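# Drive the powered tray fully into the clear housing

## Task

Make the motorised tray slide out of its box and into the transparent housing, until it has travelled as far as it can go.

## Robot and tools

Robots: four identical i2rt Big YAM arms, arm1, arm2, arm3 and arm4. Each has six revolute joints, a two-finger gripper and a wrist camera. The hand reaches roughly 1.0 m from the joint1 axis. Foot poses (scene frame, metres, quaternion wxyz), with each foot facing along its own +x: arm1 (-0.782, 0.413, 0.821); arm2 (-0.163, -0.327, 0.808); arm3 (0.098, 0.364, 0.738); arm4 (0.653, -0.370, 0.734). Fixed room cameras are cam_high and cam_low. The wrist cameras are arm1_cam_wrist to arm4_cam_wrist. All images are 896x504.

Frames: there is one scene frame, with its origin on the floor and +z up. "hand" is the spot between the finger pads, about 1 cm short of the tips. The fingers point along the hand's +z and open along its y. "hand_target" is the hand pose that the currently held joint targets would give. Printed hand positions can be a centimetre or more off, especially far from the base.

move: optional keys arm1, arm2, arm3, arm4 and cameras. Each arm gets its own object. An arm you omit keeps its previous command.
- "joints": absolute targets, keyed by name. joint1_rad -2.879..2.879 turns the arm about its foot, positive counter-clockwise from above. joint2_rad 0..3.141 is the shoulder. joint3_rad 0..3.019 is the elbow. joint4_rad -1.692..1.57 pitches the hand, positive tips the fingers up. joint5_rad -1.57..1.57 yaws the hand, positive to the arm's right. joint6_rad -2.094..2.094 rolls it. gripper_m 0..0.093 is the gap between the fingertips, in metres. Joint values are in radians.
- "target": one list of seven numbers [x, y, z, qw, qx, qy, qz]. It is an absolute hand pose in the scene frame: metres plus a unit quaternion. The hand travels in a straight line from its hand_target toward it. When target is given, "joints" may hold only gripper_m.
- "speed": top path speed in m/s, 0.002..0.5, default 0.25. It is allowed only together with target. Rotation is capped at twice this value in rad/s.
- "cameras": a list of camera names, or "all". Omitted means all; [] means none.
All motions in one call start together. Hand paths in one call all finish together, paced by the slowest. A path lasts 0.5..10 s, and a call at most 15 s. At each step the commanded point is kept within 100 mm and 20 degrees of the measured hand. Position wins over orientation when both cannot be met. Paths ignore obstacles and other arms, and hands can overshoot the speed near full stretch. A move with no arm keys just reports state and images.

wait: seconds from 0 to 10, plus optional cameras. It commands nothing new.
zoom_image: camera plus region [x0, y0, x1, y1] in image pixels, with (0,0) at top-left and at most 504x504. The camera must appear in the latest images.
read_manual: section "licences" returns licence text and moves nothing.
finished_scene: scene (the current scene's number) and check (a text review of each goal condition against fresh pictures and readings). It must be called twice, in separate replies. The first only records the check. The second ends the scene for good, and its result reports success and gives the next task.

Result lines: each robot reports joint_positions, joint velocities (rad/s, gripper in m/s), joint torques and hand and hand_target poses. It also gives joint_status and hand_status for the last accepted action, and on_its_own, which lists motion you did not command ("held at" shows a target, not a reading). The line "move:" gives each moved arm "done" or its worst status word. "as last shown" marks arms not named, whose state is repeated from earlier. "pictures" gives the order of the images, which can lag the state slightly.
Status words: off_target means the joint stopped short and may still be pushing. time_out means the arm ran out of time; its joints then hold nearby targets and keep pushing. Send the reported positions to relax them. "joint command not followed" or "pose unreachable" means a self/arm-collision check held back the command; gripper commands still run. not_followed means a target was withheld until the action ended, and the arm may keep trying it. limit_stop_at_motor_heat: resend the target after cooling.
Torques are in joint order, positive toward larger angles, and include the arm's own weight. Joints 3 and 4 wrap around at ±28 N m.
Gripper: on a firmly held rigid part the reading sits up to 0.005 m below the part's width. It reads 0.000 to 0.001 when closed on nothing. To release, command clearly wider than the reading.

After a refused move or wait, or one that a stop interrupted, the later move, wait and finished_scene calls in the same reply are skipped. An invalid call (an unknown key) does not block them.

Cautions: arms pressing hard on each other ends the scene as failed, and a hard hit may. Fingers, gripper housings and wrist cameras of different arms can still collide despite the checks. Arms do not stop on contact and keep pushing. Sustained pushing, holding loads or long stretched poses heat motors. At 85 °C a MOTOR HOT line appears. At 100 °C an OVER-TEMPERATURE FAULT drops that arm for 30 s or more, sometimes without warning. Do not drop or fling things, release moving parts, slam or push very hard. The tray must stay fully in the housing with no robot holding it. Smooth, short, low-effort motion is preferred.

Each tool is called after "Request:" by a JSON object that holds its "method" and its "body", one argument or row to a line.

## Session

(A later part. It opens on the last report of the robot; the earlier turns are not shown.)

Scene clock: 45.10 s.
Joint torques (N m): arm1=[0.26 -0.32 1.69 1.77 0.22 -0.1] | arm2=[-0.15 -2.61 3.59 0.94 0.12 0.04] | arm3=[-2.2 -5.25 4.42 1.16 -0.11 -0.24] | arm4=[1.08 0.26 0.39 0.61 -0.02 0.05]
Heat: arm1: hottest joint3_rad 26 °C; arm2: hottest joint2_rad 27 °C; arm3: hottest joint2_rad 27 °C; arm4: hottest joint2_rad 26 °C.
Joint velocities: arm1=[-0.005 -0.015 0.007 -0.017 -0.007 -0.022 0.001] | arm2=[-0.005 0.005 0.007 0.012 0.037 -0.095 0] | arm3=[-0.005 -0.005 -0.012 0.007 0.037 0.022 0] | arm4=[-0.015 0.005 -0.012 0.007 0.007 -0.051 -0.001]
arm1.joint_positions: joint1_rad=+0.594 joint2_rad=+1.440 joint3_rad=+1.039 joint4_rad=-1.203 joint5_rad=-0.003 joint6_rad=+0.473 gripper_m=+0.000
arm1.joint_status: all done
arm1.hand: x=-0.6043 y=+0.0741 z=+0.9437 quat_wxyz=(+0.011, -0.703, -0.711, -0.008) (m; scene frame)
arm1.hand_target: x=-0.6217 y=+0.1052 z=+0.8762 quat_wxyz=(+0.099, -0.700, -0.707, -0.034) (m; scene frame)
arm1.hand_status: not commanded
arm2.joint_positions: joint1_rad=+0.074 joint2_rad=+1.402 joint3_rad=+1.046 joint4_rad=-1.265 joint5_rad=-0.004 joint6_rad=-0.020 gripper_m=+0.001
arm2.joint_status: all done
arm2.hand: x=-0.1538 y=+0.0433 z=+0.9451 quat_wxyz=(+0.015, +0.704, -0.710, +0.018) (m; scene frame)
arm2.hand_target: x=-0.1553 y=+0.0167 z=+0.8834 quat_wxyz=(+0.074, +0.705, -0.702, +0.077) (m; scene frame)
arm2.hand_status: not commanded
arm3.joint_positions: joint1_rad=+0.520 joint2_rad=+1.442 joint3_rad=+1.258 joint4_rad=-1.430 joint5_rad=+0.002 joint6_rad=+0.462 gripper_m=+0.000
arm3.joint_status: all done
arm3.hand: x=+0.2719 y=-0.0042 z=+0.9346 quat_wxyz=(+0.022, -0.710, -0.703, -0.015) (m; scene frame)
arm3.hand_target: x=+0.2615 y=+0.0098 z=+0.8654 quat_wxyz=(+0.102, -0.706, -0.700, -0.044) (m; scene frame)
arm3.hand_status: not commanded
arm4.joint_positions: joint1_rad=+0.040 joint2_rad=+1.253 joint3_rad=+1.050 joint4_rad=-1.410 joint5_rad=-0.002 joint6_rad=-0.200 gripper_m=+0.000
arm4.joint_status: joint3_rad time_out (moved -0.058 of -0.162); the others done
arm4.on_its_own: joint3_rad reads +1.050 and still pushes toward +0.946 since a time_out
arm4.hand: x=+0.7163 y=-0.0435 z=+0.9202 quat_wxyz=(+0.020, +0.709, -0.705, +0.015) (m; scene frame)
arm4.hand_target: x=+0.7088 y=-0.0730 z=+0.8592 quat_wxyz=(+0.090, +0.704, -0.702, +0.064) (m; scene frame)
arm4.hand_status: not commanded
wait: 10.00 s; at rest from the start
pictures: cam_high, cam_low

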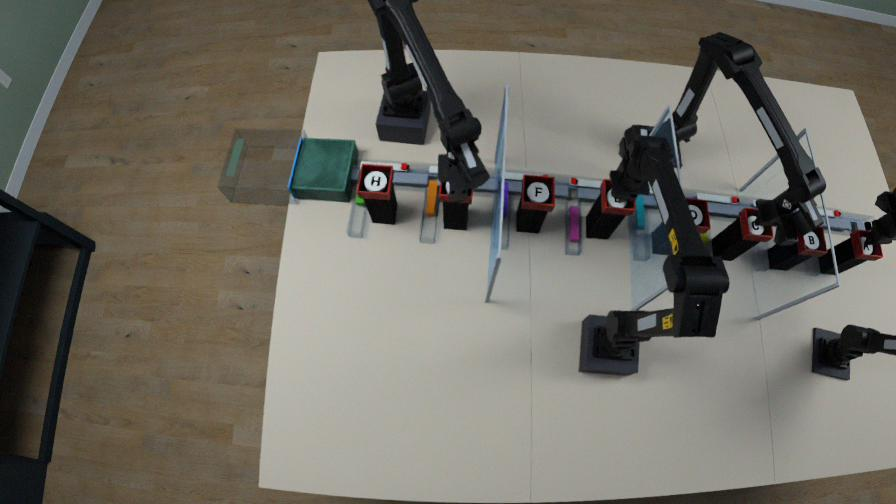

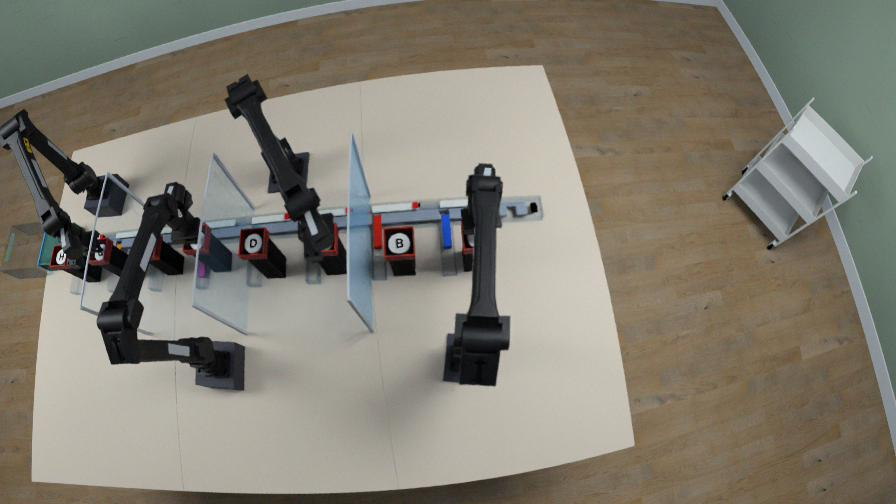

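Request:
{"method": "wait", "body": {
  "seconds": 5,
  "cameras": ["cam_high", "cam_low"]
}}

Request:
{"method": "zoom_image", "body": {
  "camera": "cam_high",
  "region": [345, 160, 765, 260]
}}

Request:
{"method": "wait", "body": {
  "seconds": 5,
  "cameras": ["cam_high", "cam_low"]
}}

Request:
{"method": "zoom_image", "body": {
  "camera": "cam_high",
  "region": [345, 160, 765, 260]
}}

Request:
{"method": "zoom_image", "body": {
  "camera": "cam_high",
  "region": [655, 185, 755, 275]
}}

Request:
{"method": "zoom_image", "body": {
  "camera": "cam_low",
  "region": [410, 195, 510, 285]
}}

Scene clock: 50.33 s.
Joint torques (N m): arm1=[0.32 -0.32 1.69 1.76 0.23 -0.09] | arm2=[0.15 -2.73 3.63 0.92 0.1 0.01] | arm3=[-2.26 -5.3 4.44 1.17 -0.11 -0.23] | arm4=[1.03 0.26 0.39 0.62 -0.02 0.05]
Heat: arm1: hottest joint3_rad 26 °C; arm2: hottest joint2_rad 27 °C; arm3: hottest joint2_rad 27 °C; arm4: hottest joint2_rad 26 °C.
Joint velocities: arm1=[0.005 -0.015 -0.007 -0.007 0.037 -0.007 0.001] | arm2=[-0.024 -0.015 0.007 -0.012 0.022 0.007 0.001] | arm3=[0.005 0.005 -0.007 -0.002 0.051 -0.022 -0.001] | arm4=[-0.005 -0.015 -0.002 -0.017 -0.007 0.007 -0.001]
arm1.joint_positions: joint1_rad=+0.594 joint2_rad=+1.440 joint3_rad=+1.039 joint4_rad=-1.203 joint5_rad=-0.003 joint6_rad=+0.473 gripper_m=+0.000
arm1.joint_status: all done
arm1.hand: x=-0.6043 y=+0.0741 z=+0.9437 quat_wxyz=(+0.011, -0.703, -0.711, -0.008) (m; scene frame)
arm1.hand_target: x=-0.6217 y=+0.1053 z=+0.8762 quat_wxyz=(+0.099, -0.700, -0.707, -0.034) (m; scene frame)
arm1.hand_status: not commanded
arm2.joint_positions: joint1_rad=+0.074 joint2_rad=+1.402 joint3_rad=+1.046 joint4_rad=-1.265 joint5_rad=-0.004 joint6_rad=-0.020 gripper_m=+0.001
arm2.joint_status: all done
arm2.hand: x=-0.1538 y=+0.0433 z=+0.9451 quat_wxyz=(+0.015, +0.704, -0.710, +0.018) (m; scene frame)
arm2.hand_target: x=-0.1553 y=+0.0167 z=+0.8834 quat_wxyz=(+0.074, +0.705, -0.702, +0.077) (m; scene frame)
arm2.hand_status: not commanded
arm3.joint_positions: joint1_rad=+0.520 joint2_rad=+1.442 joint3_rad=+1.258 joint4_rad=-1.430 joint5_rad=+0.002 joint6_rad=+0.462 gripper_m=+0.000
arm3.joint_status: all done
arm3.hand: x=+0.2719 y=-0.0042 z=+0.9346 quat_wxyz=(+0.022, -0.710, -0.703, -0.015) (m; scene frame)
arm3.hand_target: x=+0.2615 y=+0.0098 z=+0.8654 quat_wxyz=(+0.102, -0.706, -0.700, -0.044) (m; scene frame)
arm3.hand_status: not commanded
arm4.joint_positions: joint1_rad=+0.040 joint2_rad=+1.253 joint3_rad=+1.050 joint4_rad=-1.410 joint5_rad=-0.002 joint6_rad=-0.200 gripper_m=+0.000
arm4.joint_status: joint3_rad time_out (moved -0.058 of -0.162); the others done
arm4.on_its_own: joint3_rad reads +1.050 and still pushes toward +0.946 since a time_out
arm4.hand: x=+0.7163 y=-0.0435 z=+0.9202 quat_wxyz=(+0.020, +0.709, -0.705, +0.015) (m; scene frame)
arm4.hand_target: x=+0.7088 y=-0.0730 z=+0.8592 quat_wxyz=(+0.090, +0.704, -0.702, +0.064) (m; scene frame)
arm4.hand_status: not commanded
wait: 5.00 s; at rest by 0.03 s
pictures: cam_high, cam_low

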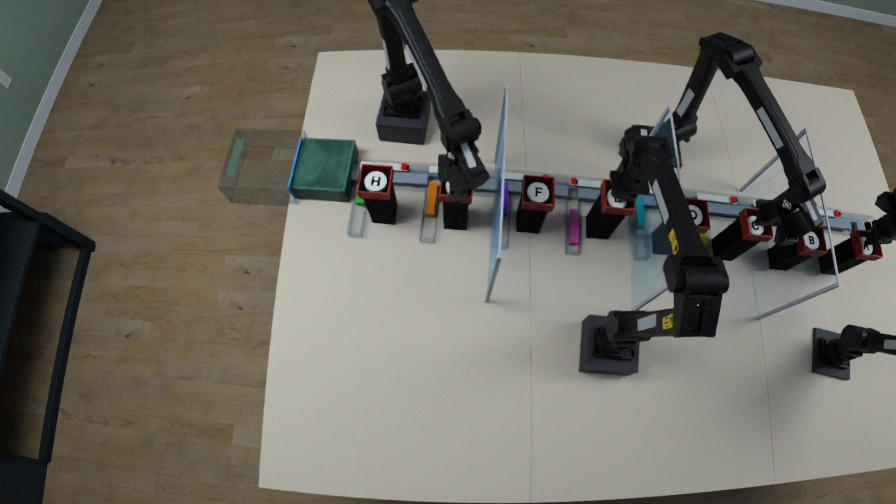

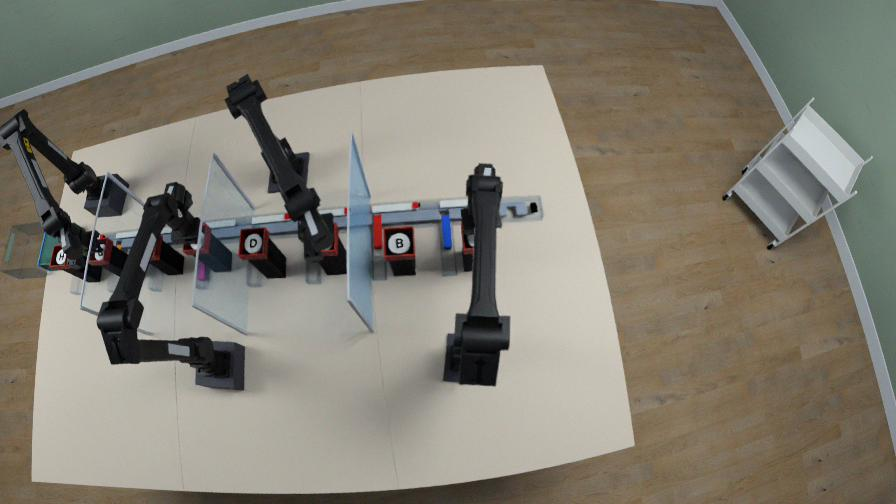

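Scaled by 1.200 from the camera's 896x504 image, which has a finer 1280x720 frame.

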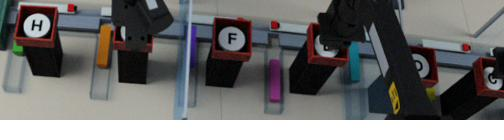

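Scene clock: 55.33 s.
Joint torques (N m): arm1=[0.32 -0.56 1.69 1.78 0.22 -0.1] | arm2=[-0.38 -2.73 3.55 1.06 0.09 0.02] | arm3=[-2.32 -5.3 4.44 1.17 -0.11 -0.23] | arm4=[1.03 0.21 0.39 0.62 -0.02 0.05]
Heat: arm1: hottest joint3_rad 26 °C; arm2: hottest joint2_rad 27 °C; arm3: hottest joint2_rad 27 °C; arm4: hottest joint2_rad 26 °C.
Joint velocities: arm1=[0.005 -0.015 0.007 -0.002 -0.037 0.037 -0.001] | arm2=[0.015 -0.015 -0.027 -0.017 -0.007 -0.022 0] | arm3=[0.015 -0.005 0.002 0.002 -0.007 -0.037 0] | arm4=[-0.005 0.005 -0.002 0.002 -0.081 -0.007 -0.001]
arm1.joint_positions: joint1_rad=+0.594 joint2_rad=+1.440 joint3_rad=+1.039 joint4_rad=-1.203 joint5_rad=-0.003 joint6_rad=+0.473 gripper_m=+0.000
arm1.joint_status: all done
arm1.hand: x=-0.6043 y=+0.0741 z=+0.9437 quat_wxyz=(+0.011, -0.703, -0.711, -0.008) (m; scene frame)
arm1.hand_target: x=-0.6217 y=+0.1053 z=+0.8762 quat_wxyz=(+0.099, -0.700, -0.707, -0.034) (m; scene frame)
arm1.hand_status: not commanded
arm2.joint_positions: joint1_rad=+0.074 joint2_rad=+1.402 joint3_rad=+1.046 joint4_rad=-1.265 joint5_rad=-0.004 joint6_rad=-0.020 gripper_m=+0.001
arm2.joint_status: all done
arm2.hand: x=-0.1538 y=+0.0433 z=+0.9451 quat_wxyz=(+0.015, +0.704, -0.710, +0.018) (m; scene frame)
arm2.hand_target: x=-0.1553 y=+0.0167 z=+0.8834 quat_wxyz=(+0.074, +0.705, -0.702, +0.077) (m; scene frame)
arm2.hand_status: not commanded
arm3.joint_positions: joint1_rad=+0.520 joint2_rad=+1.442 joint3_rad=+1.258 joint4_rad=-1.430 joint5_rad=+0.002 joint6_rad=+0.462 gripper_m=+0.000
arm3.joint_status: all done
arm3.hand: x=+0.2719 y=-0.0042 z=+0.9346 quat_wxyz=(+0.022, -0.710, -0.703, -0.015) (m; scene frame)
arm3.hand_target: x=+0.2615 y=+0.0098 z=+0.8654 quat_wxyz=(+0.102, -0.706, -0.700, -0.044) (m; scene frame)
arm3.hand_status: not commanded
arm4.joint_positions: joint1_rad=+0.040 joint2_rad=+1.253 joint3_rad=+1.050 joint4_rad=-1.410 joint5_rad=-0.002 joint6_rad=-0.200 gripper_m=+0.000
arm4.joint_status: joint3_rad time_out (moved -0.058 of -0.162); the others done
arm4.on_its_own: joint3_rad reads +1.050 and still pushes toward +0.946 since a time_out
arm4.hand: x=+0.7163 y=-0.0435 z=+0.9202 quat_wxyz=(+0.020, +0.709, -0.705, +0.015) (m; scene frame)
arm4.hand_target: x=+0.7088 y=-0.0730 z=+0.8592 quat_wxyz=(+0.090, +0.704, -0.702, +0.064) (m; scene frame)
arm4.hand_status: not commanded
wait: 5.00 s; at rest by 0.27 s
pictures: cam_high, cam_low

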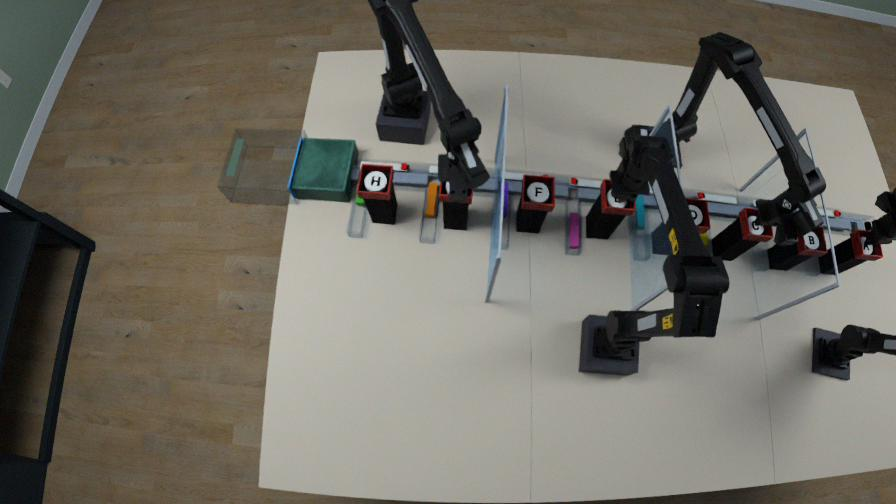

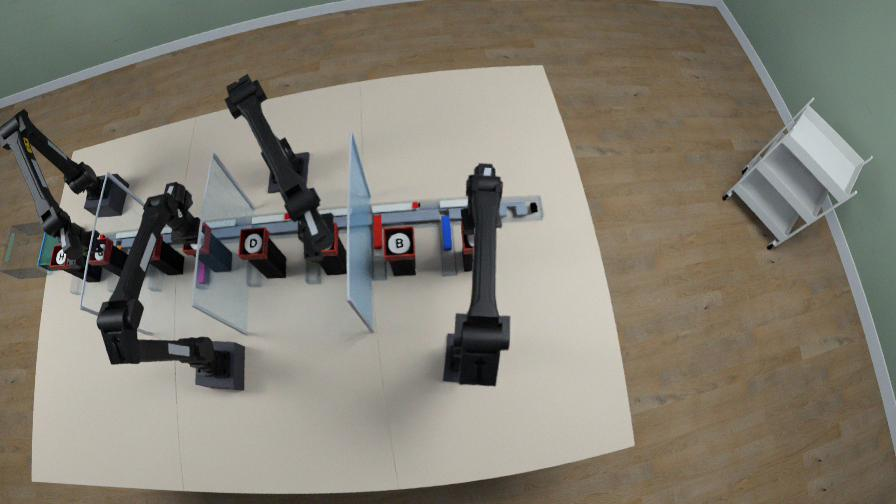

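Scaled by 1.200 from the camera's 896x504 image, which has a finer 1280x720 frame.

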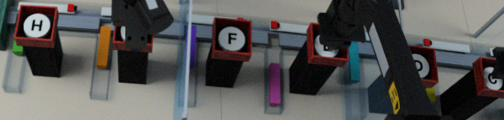

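Scaled by 5.040 from the camera's 896x504 image, which has a finer 1280x720 frame.

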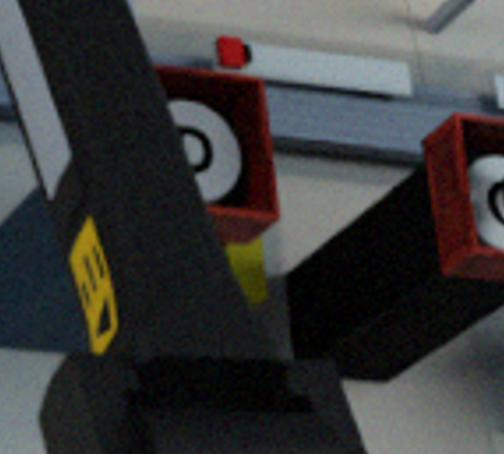

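Scaled by 5.040 from the camera's 896x504 image, which has a finer 1280x720 frame.

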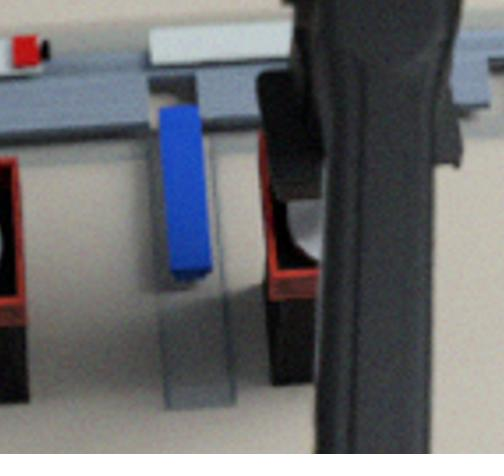

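Request:
{"method": "wait", "body": {
  "seconds": 5,
  "cameras": ["cam_high", "cam_low"]
}}

Request:
{"method": "zoom_image", "body": {
  "camera": "cam_high",
  "region": [345, 160, 665, 260]
}}

Request:
{"method": "zoom_image", "body": {
  "camera": "cam_low",
  "region": [230, 190, 550, 290]
}}

Scene clock: 64.33 s.
Joint torques (N m): arm1=[0.32 -0.38 1.68 1.77 0.22 -0.1] | arm2=[0.21 -2.96 3.66 1.06 0.12 0.01] | arm3=[-2.26 -5.42 4.44 1.2 -0.11 -0.23] | arm4=[1.03 0.21 0.39 0.62 -0.02 0.05]
Heat: arm1: hottest joint6_rad 26 °C; arm2: hottest joint2_rad 27 °C; arm3: hottest joint2_rad 27 °C; arm4: hottest joint2_rad 26 °C.
Joint velocities: arm1=[0.005 0.005 0.012 -0.007 0.037 -0.051 0] | arm2=[-0.024 -0.005 0.012 0.002 -0.081 -0.022 0.001] | arm3=[0.015 0.015 -0.002 -0.002 0.066 -0.037 0.001] | arm4=[-0.024 -0.005 -0.002 0.012 0.051 0.007 0]
arm1.joint_positions: joint1_rad=+0.594 joint2_rad=+1.440 joint3_rad=+1.039 joint4_rad=-1.203 joint5_rad=-0.003 joint6_rad=+0.473 gripper_m=+0.000
arm1.joint_status: all done
arm1.hand: x=-0.6043 y=+0.0741 z=+0.9437 quat_wxyz=(+0.011, -0.703, -0.711, -0.008) (m; scene frame)
arm1.hand_target: x=-0.6217 y=+0.1053 z=+0.8762 quat_wxyz=(+0.099, -0.700, -0.707, -0.034) (m; scene frame)
arm1.hand_status: not commanded
arm2.joint_positions: joint1_rad=+0.074 joint2_rad=+1.402 joint3_rad=+1.046 joint4_rad=-1.265 joint5_rad=-0.004 joint6_rad=-0.020 gripper_m=+0.001
arm2.joint_status: all done
arm2.hand: x=-0.1538 y=+0.0433 z=+0.9451 quat_wxyz=(+0.015, +0.704, -0.710, +0.018) (m; scene frame)
arm2.hand_target: x=-0.1553 y=+0.0167 z=+0.8834 quat_wxyz=(+0.074, +0.705, -0.702, +0.077) (m; scene frame)
arm2.hand_status: not commanded
arm3.joint_positions: joint1_rad=+0.520 joint2_rad=+1.442 joint3_rad=+1.258 joint4_rad=-1.430 joint5_rad=+0.002 joint6_rad=+0.462 gripper_m=+0.000
arm3.joint_status: all done
arm3.hand: x=+0.2719 y=-0.0042 z=+0.9346 quat_wxyz=(+0.022, -0.710, -0.703, -0.015) (m; scene frame)
arm3.hand_target: x=+0.2615 y=+0.0098 z=+0.8654 quat_wxyz=(+0.102, -0.706, -0.700, -0.044) (m; scene frame)
arm3.hand_status: not commanded
arm4.joint_positions: joint1_rad=+0.040 joint2_rad=+1.253 joint3_rad=+1.050 joint4_rad=-1.410 joint5_rad=-0.002 joint6_rad=-0.200 gripper_m=+0.000
arm4.joint_status: joint3_rad time_out (moved -0.058 of -0.162); the others done
arm4.on_its_own: joint3_rad reads +1.050 and still pushes toward +0.946 since a time_out
arm4.hand: x=+0.7163 y=-0.0435 z=+0.9202 quat_wxyz=(+0.020, +0.709, -0.705, +0.015) (m; scene frame)
arm4.hand_target: x=+0.7088 y=-0.0730 z=+0.8592 quat_wxyz=(+0.090, +0.704, -0.702, +0.064) (m; scene frame)
arm4.hand_status: not commanded
wait: 5.00 s; at rest from the start
pictures: cam_high, cam_low

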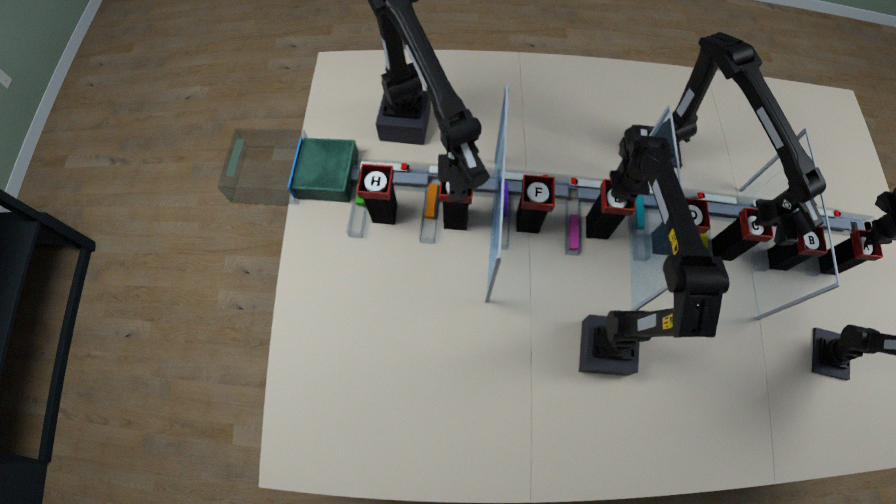

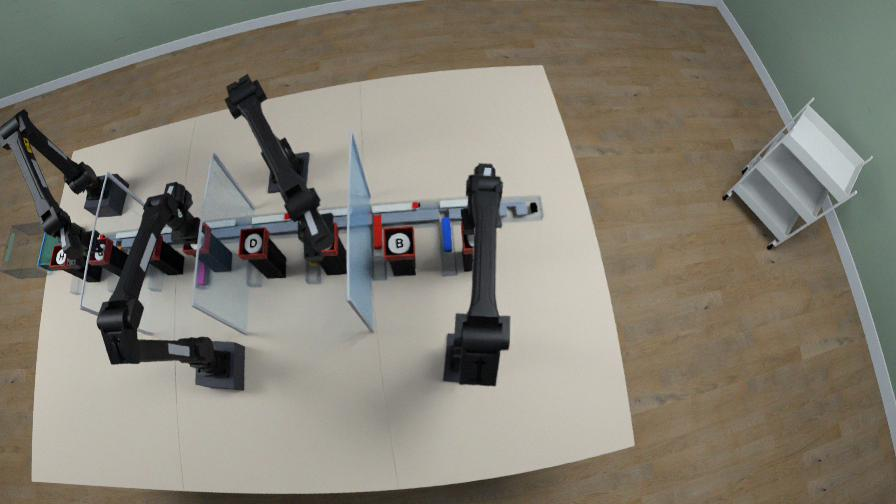

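Scaled by 1.575 from the camera's 896x504 image, which has a finer 1280x720 frame.

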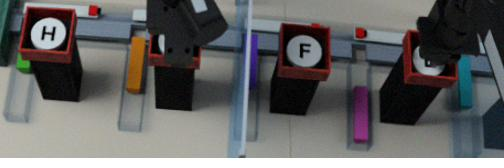

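Scaled by 1.575 from the camera's 896x504 image, which has a finer 1280x720 frame.

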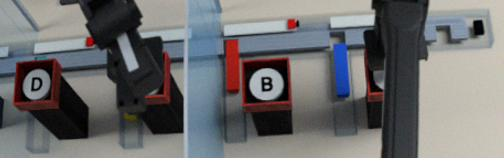

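Request:
{"method": "wait", "body": {
  "seconds": 10,
  "cameras": []
}}

Request:
{"method": "wait", "body": {
  "seconds": 10,
  "cameras": ["cam_high", "cam_low", "arm1_cam_wrist"]
}}

Request:
{"method": "zoom_image", "body": {
  "camera": "cam_high",
  "region": [345, 160, 665, 260]
}}

Request:
{"method": "zoom_image", "body": {
  "camera": "cam_low",
  "region": [410, 195, 510, 285]
}}

Request:
{"method": "zoom_image", "body": {
  "camera": "cam_high",
  "region": [410, 165, 510, 255]
}}

Scene clock: 74.60 s.
Joint torques (N m): arm1=[0.21 -0.38 1.68 1.76 0.22 -0.1] | arm2=[0.15 -2.67 3.56 1.14 0.13 0] | arm3=[-2.2 -5.42 4.44 1.18 -0.11 -0.23] | arm4=[1.08 0.26 0.39 0.62 -0.02 0.05]
Heat: arm1: hottest joint6_rad 26 °C; arm2: hottest joint2_rad 27 °C; arm3: hottest joint2_rad 27 °C; arm4: hottest joint2_rad 26 °C.
Joint velocities: arm1=[-0.005 -0.005 -0.012 -0.002 0.022 0.022 0.001] | arm2=[-0.015 -0.034 -0.002 -0.017 -0.022 0.007 0] | arm3=[-0.015 -0.005 -0.002 0.002 0.022 -0.066 0] | arm4=[-0.005 -0.015 -0.007 -0.007 0.007 -0.037 0]
arm1.joint_positions: joint1_rad=+0.594 joint2_rad=+1.440 joint3_rad=+1.039 joint4_rad=-1.203 joint5_rad=-0.003 joint6_rad=+0.473 gripper_m=+0.000
arm1.joint_status: all done
arm1.hand: x=-0.6043 y=+0.0741 z=+0.9437 quat_wxyz=(+0.011, -0.703, -0.711, -0.008) (m; scene frame)
arm1.hand_target: x=-0.6217 y=+0.1053 z=+0.8762 quat_wxyz=(+0.098, -0.700, -0.707, -0.034) (m; scene frame)
arm1.hand_status: not commanded
arm2.joint_positions: joint1_rad=+0.074 joint2_rad=+1.402 joint3_rad=+1.046 joint4_rad=-1.265 joint5_rad=-0.004 joint6_rad=-0.020 gripper_m=+0.001
arm2.joint_status: all done
arm2.hand: x=-0.1538 y=+0.0433 z=+0.9451 quat_wxyz=(+0.015, +0.704, -0.710, +0.018) (m; scene frame)
arm2.hand_target: x=-0.1553 y=+0.0167 z=+0.8834 quat_wxyz=(+0.074, +0.705, -0.702, +0.077) (m; scene frame)
arm2.hand_status: not commanded
arm3.joint_positions: joint1_rad=+0.520 joint2_rad=+1.442 joint3_rad=+1.258 joint4_rad=-1.430 joint5_rad=+0.002 joint6_rad=+0.462 gripper_m=+0.000
arm3.joint_status: all done
arm3.hand: x=+0.2719 y=-0.0042 z=+0.9346 quat_wxyz=(+0.022, -0.710, -0.703, -0.015) (m; scene frame)
arm3.hand_target: x=+0.2615 y=+0.0098 z=+0.8654 quat_wxyz=(+0.102, -0.706, -0.700, -0.044) (m; scene frame)
arm3.hand_status: not commanded
arm4.joint_positions: joint1_rad=+0.040 joint2_rad=+1.253 joint3_rad=+1.050 joint4_rad=-1.410 joint5_rad=-0.002 joint6_rad=-0.200 gripper_m=+0.000
arm4.joint_status: joint3_rad time_out (moved -0.058 of -0.162); the others done
arm4.on_its_own: joint3_rad reads +1.050 and still pushes toward +0.946 since a time_out
arm4.hand: x=+0.7163 y=-0.0435 z=+0.9202 quat_wxyz=(+0.020, +0.709, -0.705, +0.015) (m; scene frame)
arm4.hand_target: x=+0.7088 y=-0.0730 z=+0.8592 quat_wxyz=(+0.090, +0.704, -0.702, +0.064) (m; scene frame)
arm4.hand_status: not commanded
wait: 10.00 s; at rest from the start
pictures: none
No camera images: "cameras" was empty.

Scene clock: 84.60 s.
Joint torques (N m): arm1=[0.26 -0.21 1.68 1.76 0.22 -0.1] | arm2=[-0.26 -2.55 3.51 1.17 0.09 0.01] | arm3=[-2.37 -5.19 4.41 1.16 -0.11 -0.23] | arm4=[1.03 0.26 0.39 0.61 -0.02 0.05]
Heat: arm1: hottest joint6_rad 26 °C; arm2: hottest joint2_rad 27 °C; arm3: hottest joint2_rad 27 °C; arm4: hottest joint2_rad 26 °C.
Joint velocities: arm1=[0.015 -0.005 0.017 -0.002 -0.037 -0.022 -0.001] | arm2=[-0.015 -0.015 0.007 0.002 0.007 0.022 -0.001] | arm3=[-0.005 0.005 0.007 -0.017 0.037 -0.022 0.001] | arm4=[-0.005 -0.005 -0.017 -0.002 0.022 -0.037 0]
arm1.joint_positions: joint1_rad=+0.594 joint2_rad=+1.440 joint3_rad=+1.039 joint4_rad=-1.203 joint5_rad=-0.003 joint6_rad=+0.473 gripper_m=+0.000
arm1.joint_status: all done
arm1.hand: x=-0.6043 y=+0.0741 z=+0.9437 quat_wxyz=(+0.011, -0.703, -0.711, -0.008) (m; scene frame)
arm1.hand_target: x=-0.6217 y=+0.1053 z=+0.8762 quat_wxyz=(+0.098, -0.700, -0.707, -0.034) (m; scene frame)
arm1.hand_status: not commanded
arm2.joint_positions: joint1_rad=+0.074 joint2_rad=+1.402 joint3_rad=+1.046 joint4_rad=-1.265 joint5_rad=-0.004 joint6_rad=-0.020 gripper_m=+0.001
arm2.joint_status: all done
arm2.hand: x=-0.1538 y=+0.0433 z=+0.9451 quat_wxyz=(+0.015, +0.704, -0.710, +0.018) (m; scene frame)
arm2.hand_target: x=-0.1553 y=+0.0167 z=+0.8834 quat_wxyz=(+0.074, +0.705, -0.702, +0.077) (m; scene frame)
arm2.hand_status: not commanded
arm3.joint_positions: joint1_rad=+0.520 joint2_rad=+1.442 joint3_rad=+1.258 joint4_rad=-1.430 joint5_rad=+0.002 joint6_rad=+0.462 gripper_m=+0.000
arm3.joint_status: all done
arm3.hand: x=+0.2719 y=-0.0042 z=+0.9346 quat_wxyz=(+0.022, -0.710, -0.703, -0.015) (m; scene frame)
arm3.hand_target: x=+0.2615 y=+0.0098 z=+0.8654 quat_wxyz=(+0.102, -0.706, -0.700, -0.044) (m; scene frame)
arm3.hand_status: not commanded
arm4.joint_positions: joint1_rad=+0.040 joint2_rad=+1.253 joint3_rad=+1.050 joint4_rad=-1.410 joint5_rad=-0.002 joint6_rad=-0.200 gripper_m=+0.000
arm4.joint_status: joint3_rad time_out (moved -0.058 of -0.162); the others done
arm4.on_its_own: joint3_rad reads +1.050 and still pushes toward +0.946 since a time_out
arm4.hand: x=+0.7163 y=-0.0435 z=+0.9202 quat_wxyz=(+0.020, +0.709, -0.705, +0.015) (m; scene frame)
arm4.hand_target: x=+0.7088 y=-0.0730 z=+0.8592 quat_wxyz=(+0.090, +0.704, -0.702, +0.064) (m; scene frame)
arm4.hand_status: not commanded
wait: 10.00 s; at rest by 0.27 s
pictures: arm1_cam_wrist, cam_high, cam_low
camera_calibration:
arm1_cam_wrist: T_world_to_cam=[[-0.999856, -0.0117712, -0.0121964, -0.591256], [-0.0168221, 0.77744, 0.628732, -0.659554], [0.00208101, 0.628847, -0.777526, 0.809375], [0, 0, 0, 1]] pos_world=[-0.603951, -0.00316945, 1.03678]

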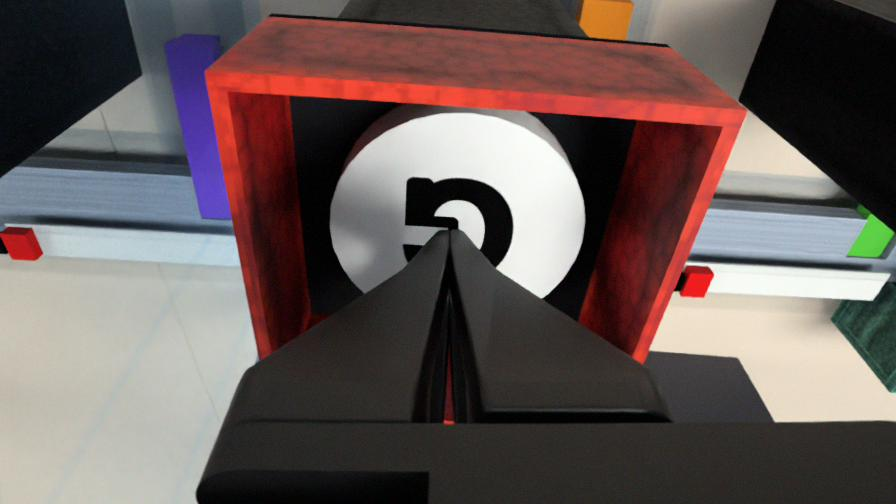

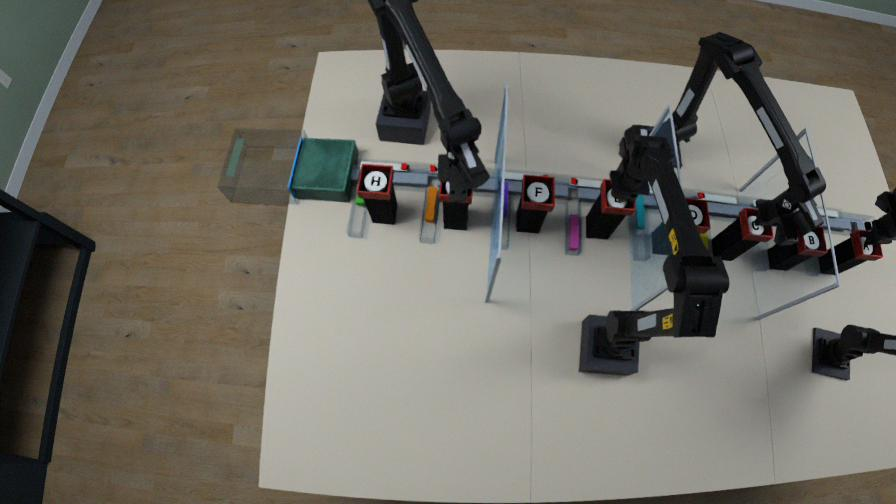

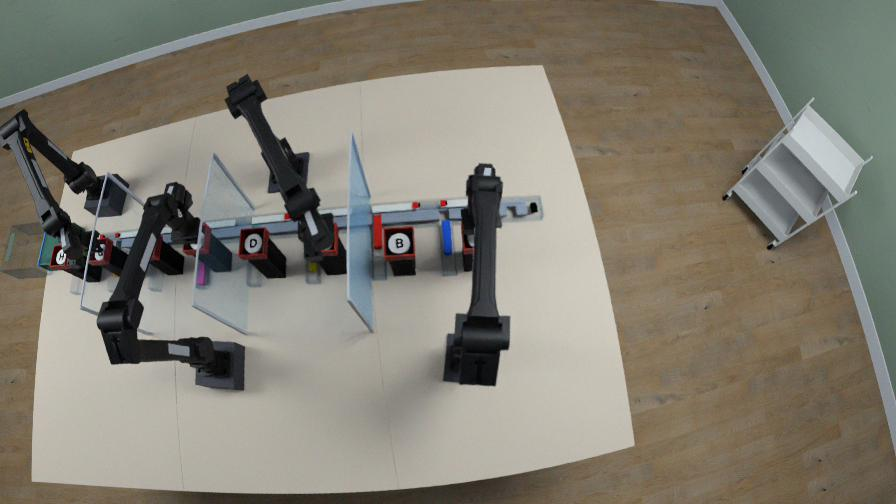

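Scaled by 1.575 from the camera's 896x504 image, which has a finer 1280x720 frame.

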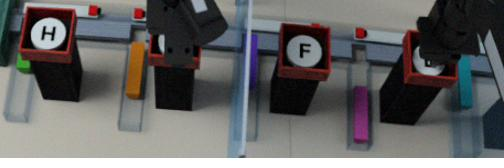

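Scaled by 5.040 from the camera's 896x504 image, which has a finer 1280x720 frame.

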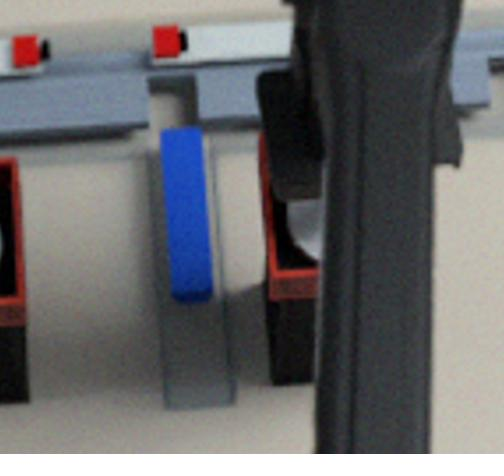

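Scaled by 5.040 from the camera's 896x504 image, which has a finer 1280x720 frame.

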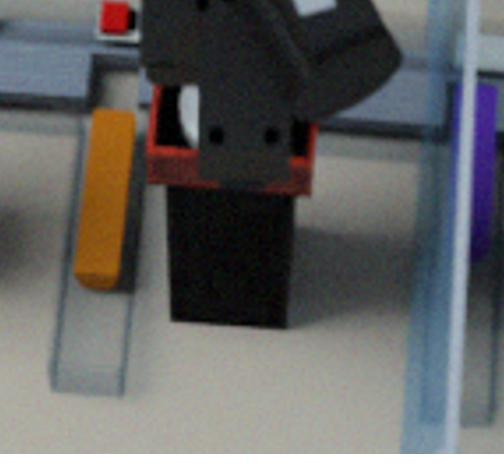

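Request:
{"method": "wait", "body": {
  "seconds": 10,
  "cameras": []
}}

Request:
{"method": "wait", "body": {
  "seconds": 10,
  "cameras": []
}}

Request:
{"method": "wait", "body": {
  "seconds": 10,
  "cameras": ["cam_high", "cam_low"]
}}

Request:
{"method": "zoom_image", "body": {
  "camera": "cam_high",
  "region": [345, 160, 665, 260]
}}

Request:
{"method": "zoom_image", "body": {
  "camera": "cam_low",
  "region": [290, 195, 490, 295]
}}

Scene clock: 94.83 s.
Joint torques (N m): arm1=[0.32 -0.21 1.7 1.76 0.23 -0.1] | arm2=[-0.21 -2.73 3.62 1.09 0.09 0.04] | arm3=[-2.37 -5.19 4.45 1.18 -0.11 -0.23] | arm4=[1.08 0.26 0.39 0.61 -0.02 0.05]
Heat: arm1: hottest joint6_rad 26 °C; arm2: hottest joint2_rad 27 °C; arm3: hottest joint2_rad 27 °C; arm4: hottest joint2_rad 26 °C.
Joint velocities: arm1=[-0.005 -0.005 -0.007 0.002 0.022 -0.037 -0.001] | arm2=[0.005 0.005 -0.012 -0.022 0.051 0.007 -0.001] | arm3=[-0.005 -0.005 0.007 0.002 -0.066 -0.037 0] | arm4=[0.015 -0.005 -0.012 0.002 0.022 -0.022 0]
arm1.joint_positions: joint1_rad=+0.594 joint2_rad=+1.440 joint3_rad=+1.039 joint4_rad=-1.203 joint5_rad=-0.003 joint6_rad=+0.473 gripper_m=+0.000
arm1.joint_status: all done
arm1.hand: x=-0.6043 y=+0.0741 z=+0.9437 quat_wxyz=(+0.011, -0.703, -0.711, -0.008) (m; scene frame)
arm1.hand_target: x=-0.6217 y=+0.1053 z=+0.8762 quat_wxyz=(+0.098, -0.700, -0.707, -0.034) (m; scene frame)
arm1.hand_status: not commanded
arm2.joint_positions: joint1_rad=+0.074 joint2_rad=+1.402 joint3_rad=+1.046 joint4_rad=-1.265 joint5_rad=-0.004 joint6_rad=-0.020 gripper_m=+0.001
arm2.joint_status: all done
arm2.hand: x=-0.1538 y=+0.0433 z=+0.9451 quat_wxyz=(+0.015, +0.704, -0.710, +0.018) (m; scene frame)
arm2.hand_target: x=-0.1553 y=+0.0167 z=+0.8834 quat_wxyz=(+0.074, +0.705, -0.702, +0.077) (m; scene frame)
arm2.hand_status: not commanded
arm3.joint_positions: joint1_rad=+0.520 joint2_rad=+1.442 joint3_rad=+1.258 joint4_rad=-1.430 joint5_rad=+0.002 joint6_rad=+0.462 gripper_m=+0.000
arm3.joint_status: all done
arm3.hand: x=+0.2719 y=-0.0042 z=+0.9346 quat_wxyz=(+0.022, -0.710, -0.703, -0.015) (m; scene frame)
arm3.hand_target: x=+0.2615 y=+0.0098 z=+0.8654 quat_wxyz=(+0.102, -0.706, -0.700, -0.044) (m; scene frame)
arm3.hand_status: not commanded
arm4.joint_positions: joint1_rad=+0.040 joint2_rad=+1.253 joint3_rad=+1.050 joint4_rad=-1.410 joint5_rad=-0.002 joint6_rad=-0.200 gripper_m=+0.000
arm4.joint_status: joint3_rad time_out (moved -0.058 of -0.162); the others done
arm4.on_its_own: joint3_rad reads +1.050 and still pushes toward +0.946 since a time_out
arm4.hand: x=+0.7163 y=-0.0435 z=+0.9202 quat_wxyz=(+0.020, +0.709, -0.705, +0.015) (m; scene frame)
arm4.hand_target: x=+0.7088 y=-0.0730 z=+0.8592 quat_wxyz=(+0.090, +0.704, -0.702, +0.064) (m; scene frame)
arm4.hand_status: not commanded
wait: 10.00 s; at rest by 0.03 s
pictures: none
No camera images: "cameras" was empty.

Scene clock: 104.83 s.
Joint torques (N m): arm1=[0.26 -0.44 1.72 1.76 0.22 -0.09] | arm2=[0.32 -2.49 3.58 1.02 0.12 0.01] | arm3=[-2.32 -5.3 4.46 1.2 -0.11 -0.23] | arm4=[1.08 0.26 0.39 0.61 -0.02 0.05]
Heat: arm1: hottest joint6_rad 26 °C; arm2: hottest joint2_rad 27 °C; arm3: hottest joint2_rad 27 °C; arm4: hottest joint2_rad 26 °C.
Joint velocities: arm1=[-0.015 -0.015 0.007 -0.002 0.037 0.022 0.001] | arm2=[-0.005 0.005 -0.002 -0.017 0.037 0.051 -0.002] | arm3=[0.015 -0.005 0.002 0.007 -0.095 -0.037 0.001] | arm4=[0.005 0.005 -0.012 0.002 -0.037 0.066 0]
arm1.joint_positions: joint1_rad=+0.594 joint2_rad=+1.440 joint3_rad=+1.039 joint4_rad=-1.203 joint5_rad=-0.003 joint6_rad=+0.473 gripper_m=+0.000
arm1.joint_status: all done
arm1.hand: x=-0.6043 y=+0.0741 z=+0.9437 quat_wxyz=(+0.011, -0.703, -0.711, -0.008) (m; scene frame)
arm1.hand_target: x=-0.6217 y=+0.1053 z=+0.8762 quat_wxyz=(+0.098, -0.700, -0.707, -0.034) (m; scene frame)
arm1.hand_status: not commanded
arm2.joint_positions: joint1_rad=+0.074 joint2_rad=+1.402 joint3_rad=+1.046 joint4_rad=-1.265 joint5_rad=-0.004 joint6_rad=-0.020 gripper_m=+0.001
arm2.joint_status: all done
arm2.hand: x=-0.1538 y=+0.0433 z=+0.9451 quat_wxyz=(+0.015, +0.704, -0.710, +0.018) (m; scene frame)
arm2.hand_target: x=-0.1553 y=+0.0167 z=+0.8834 quat_wxyz=(+0.074, +0.705, -0.702, +0.077) (m; scene frame)
arm2.hand_status: not commanded
arm3.joint_positions: joint1_rad=+0.520 joint2_rad=+1.442 joint3_rad=+1.258 joint4_rad=-1.430 joint5_rad=+0.002 joint6_rad=+0.462 gripper_m=+0.000
arm3.joint_status: all done
arm3.hand: x=+0.2719 y=-0.0042 z=+0.9346 quat_wxyz=(+0.022, -0.710, -0.703, -0.015) (m; scene frame)
arm3.hand_target: x=+0.2615 y=+0.0098 z=+0.8654 quat_wxyz=(+0.102, -0.706, -0.700, -0.044) (m; scene frame)
arm3.hand_status: not commanded
arm4.joint_positions: joint1_rad=+0.040 joint2_rad=+1.253 joint3_rad=+1.050 joint4_rad=-1.410 joint5_rad=-0.002 joint6_rad=-0.200 gripper_m=+0.000
arm4.joint_status: joint3_rad time_out (moved -0.058 of -0.162); the others done
arm4.on_its_own: joint3_rad reads +1.050 and still pushes toward +0.946 since a time_out
arm4.hand: x=+0.7163 y=-0.0435 z=+0.9202 quat_wxyz=(+0.020, +0.709, -0.705, +0.015) (m; scene frame)
arm4.hand_target: x=+0.7088 y=-0.0730 z=+0.8592 quat_wxyz=(+0.090, +0.704, -0.702, +0.064) (m; scene frame)
arm4.hand_status: not commanded
wait: 10.00 s; at rest by 0.27 s
pictures: none
No camera images: "cameras" was empty.

Scene clock: 114.83 s.
Joint torques (N m): arm1=[0.15 -0.32 1.66 1.76 0.23 -0.09] | arm2=[-0.32 -2.67 3.62 0.91 0.1 0.02] | arm3=[-2.37 -5.36 4.44 1.2 -0.11 -0.23] | arm4=[1.08 0.26 0.4 0.62 -0.02 0.05]
Heat: arm1: hottest joint6_rad 26 °C; arm2: hottest joint2_rad 27 °C; arm3: hottest joint2_rad 27 °C; arm4: hottest joint2_rad 26 °C.
Joint velocities: arm1=[-0.005 -0.015 0.002 0.002 -0.051 0.007 0] | arm2=[-0.005 0.005 -0.022 0.007 -0.051 0.007 -0.001] | arm3=[-0.015 -0.015 -0.012 -0.007 -0.066 -0.037 0] | arm4=[0.005 0.005 -0.007 -0.007 0.022 -0.037 0]
arm1.joint_positions: joint1_rad=+0.594 joint2_rad=+1.440 joint3_rad=+1.039 joint4_rad=-1.203 joint5_rad=-0.003 joint6_rad=+0.473 gripper_m=+0.000
arm1.joint_status: all done
arm1.hand: x=-0.6043 y=+0.0741 z=+0.9437 quat_wxyz=(+0.011, -0.703, -0.711, -0.008) (m; scene frame)
arm1.hand_target: x=-0.6217 y=+0.1053 z=+0.8762 quat_wxyz=(+0.098, -0.700, -0.707, -0.034) (m; scene frame)
arm1.hand_status: not commanded
arm2.joint_positions: joint1_rad=+0.074 joint2_rad=+1.402 joint3_rad=+1.046 joint4_rad=-1.265 joint5_rad=-0.004 joint6_rad=-0.020 gripper_m=+0.001
arm2.joint_status: all done
arm2.hand: x=-0.1538 y=+0.0433 z=+0.9451 quat_wxyz=(+0.015, +0.704, -0.710, +0.018) (m; scene frame)
arm2.hand_target: x=-0.1553 y=+0.0167 z=+0.8834 quat_wxyz=(+0.074, +0.705, -0.702, +0.077) (m; scene frame)
arm2.hand_status: not commanded
arm3.joint_positions: joint1_rad=+0.520 joint2_rad=+1.442 joint3_rad=+1.258 joint4_rad=-1.430 joint5_rad=+0.002 joint6_rad=+0.462 gripper_m=+0.000
arm3.joint_status: all done
arm3.hand: x=+0.2719 y=-0.0042 z=+0.9346 quat_wxyz=(+0.022, -0.710, -0.703, -0.015) (m; scene frame)
arm3.hand_target: x=+0.2615 y=+0.0098 z=+0.8654 quat_wxyz=(+0.102, -0.706, -0.700, -0.044) (m; scene frame)
arm3.hand_status: not commanded
arm4.joint_positions: joint1_rad=+0.040 joint2_rad=+1.253 joint3_rad=+1.050 joint4_rad=-1.410 joint5_rad=-0.002 joint6_rad=-0.200 gripper_m=+0.000
arm4.joint_status: joint3_rad time_out (moved -0.058 of -0.162); the others done
arm4.on_its_own: joint3_rad reads +1.050 and still pushes toward +0.946 since a time_out
arm4.hand: x=+0.7163 y=-0.0435 z=+0.9202 quat_wxyz=(+0.020, +0.709, -0.705, +0.015) (m; scene frame)
arm4.hand_target: x=+0.7088 y=-0.0730 z=+0.8592 quat_wxyz=(+0.090, +0.704, -0.702, +0.064) (m; scene frame)
arm4.hand_status: not commanded
wait: 10.00 s; at rest by 0.27 s
pictures: cam_high, cam_low

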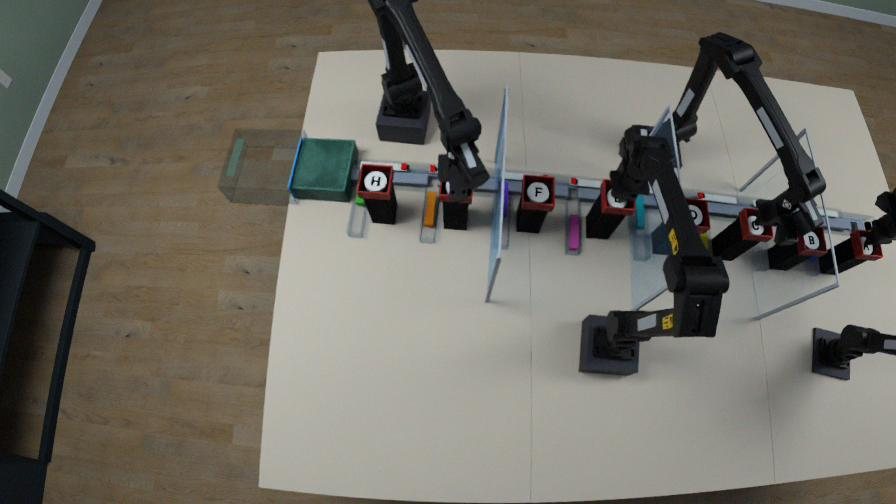

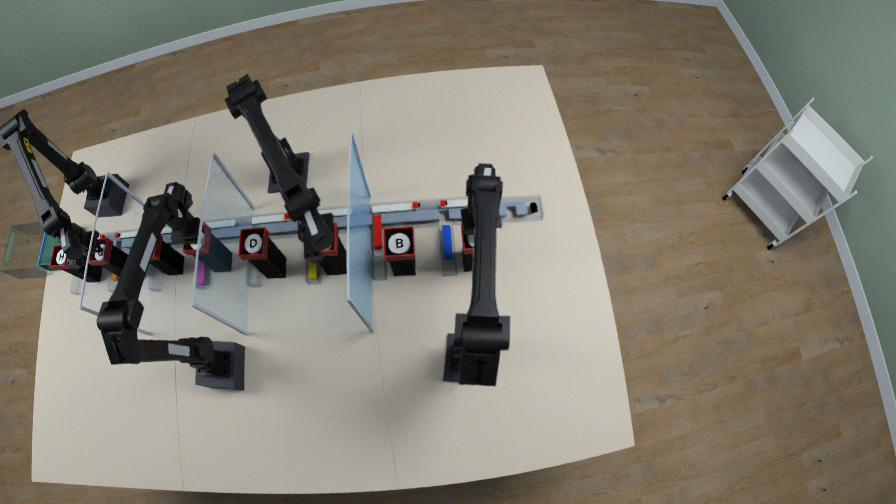

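Scaled by 1.575 from the camera's 896x504 image, which has a finer 1280x720 frame.

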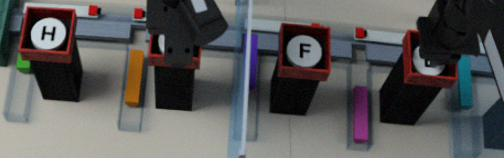

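Scaled by 2.520 from the camera's 896x504 image, which has a finer 1280x720 frame.

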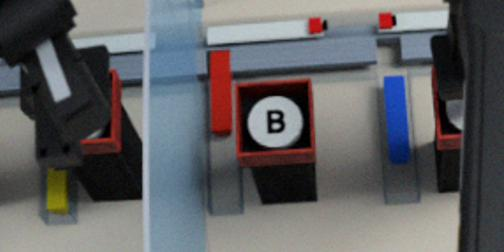

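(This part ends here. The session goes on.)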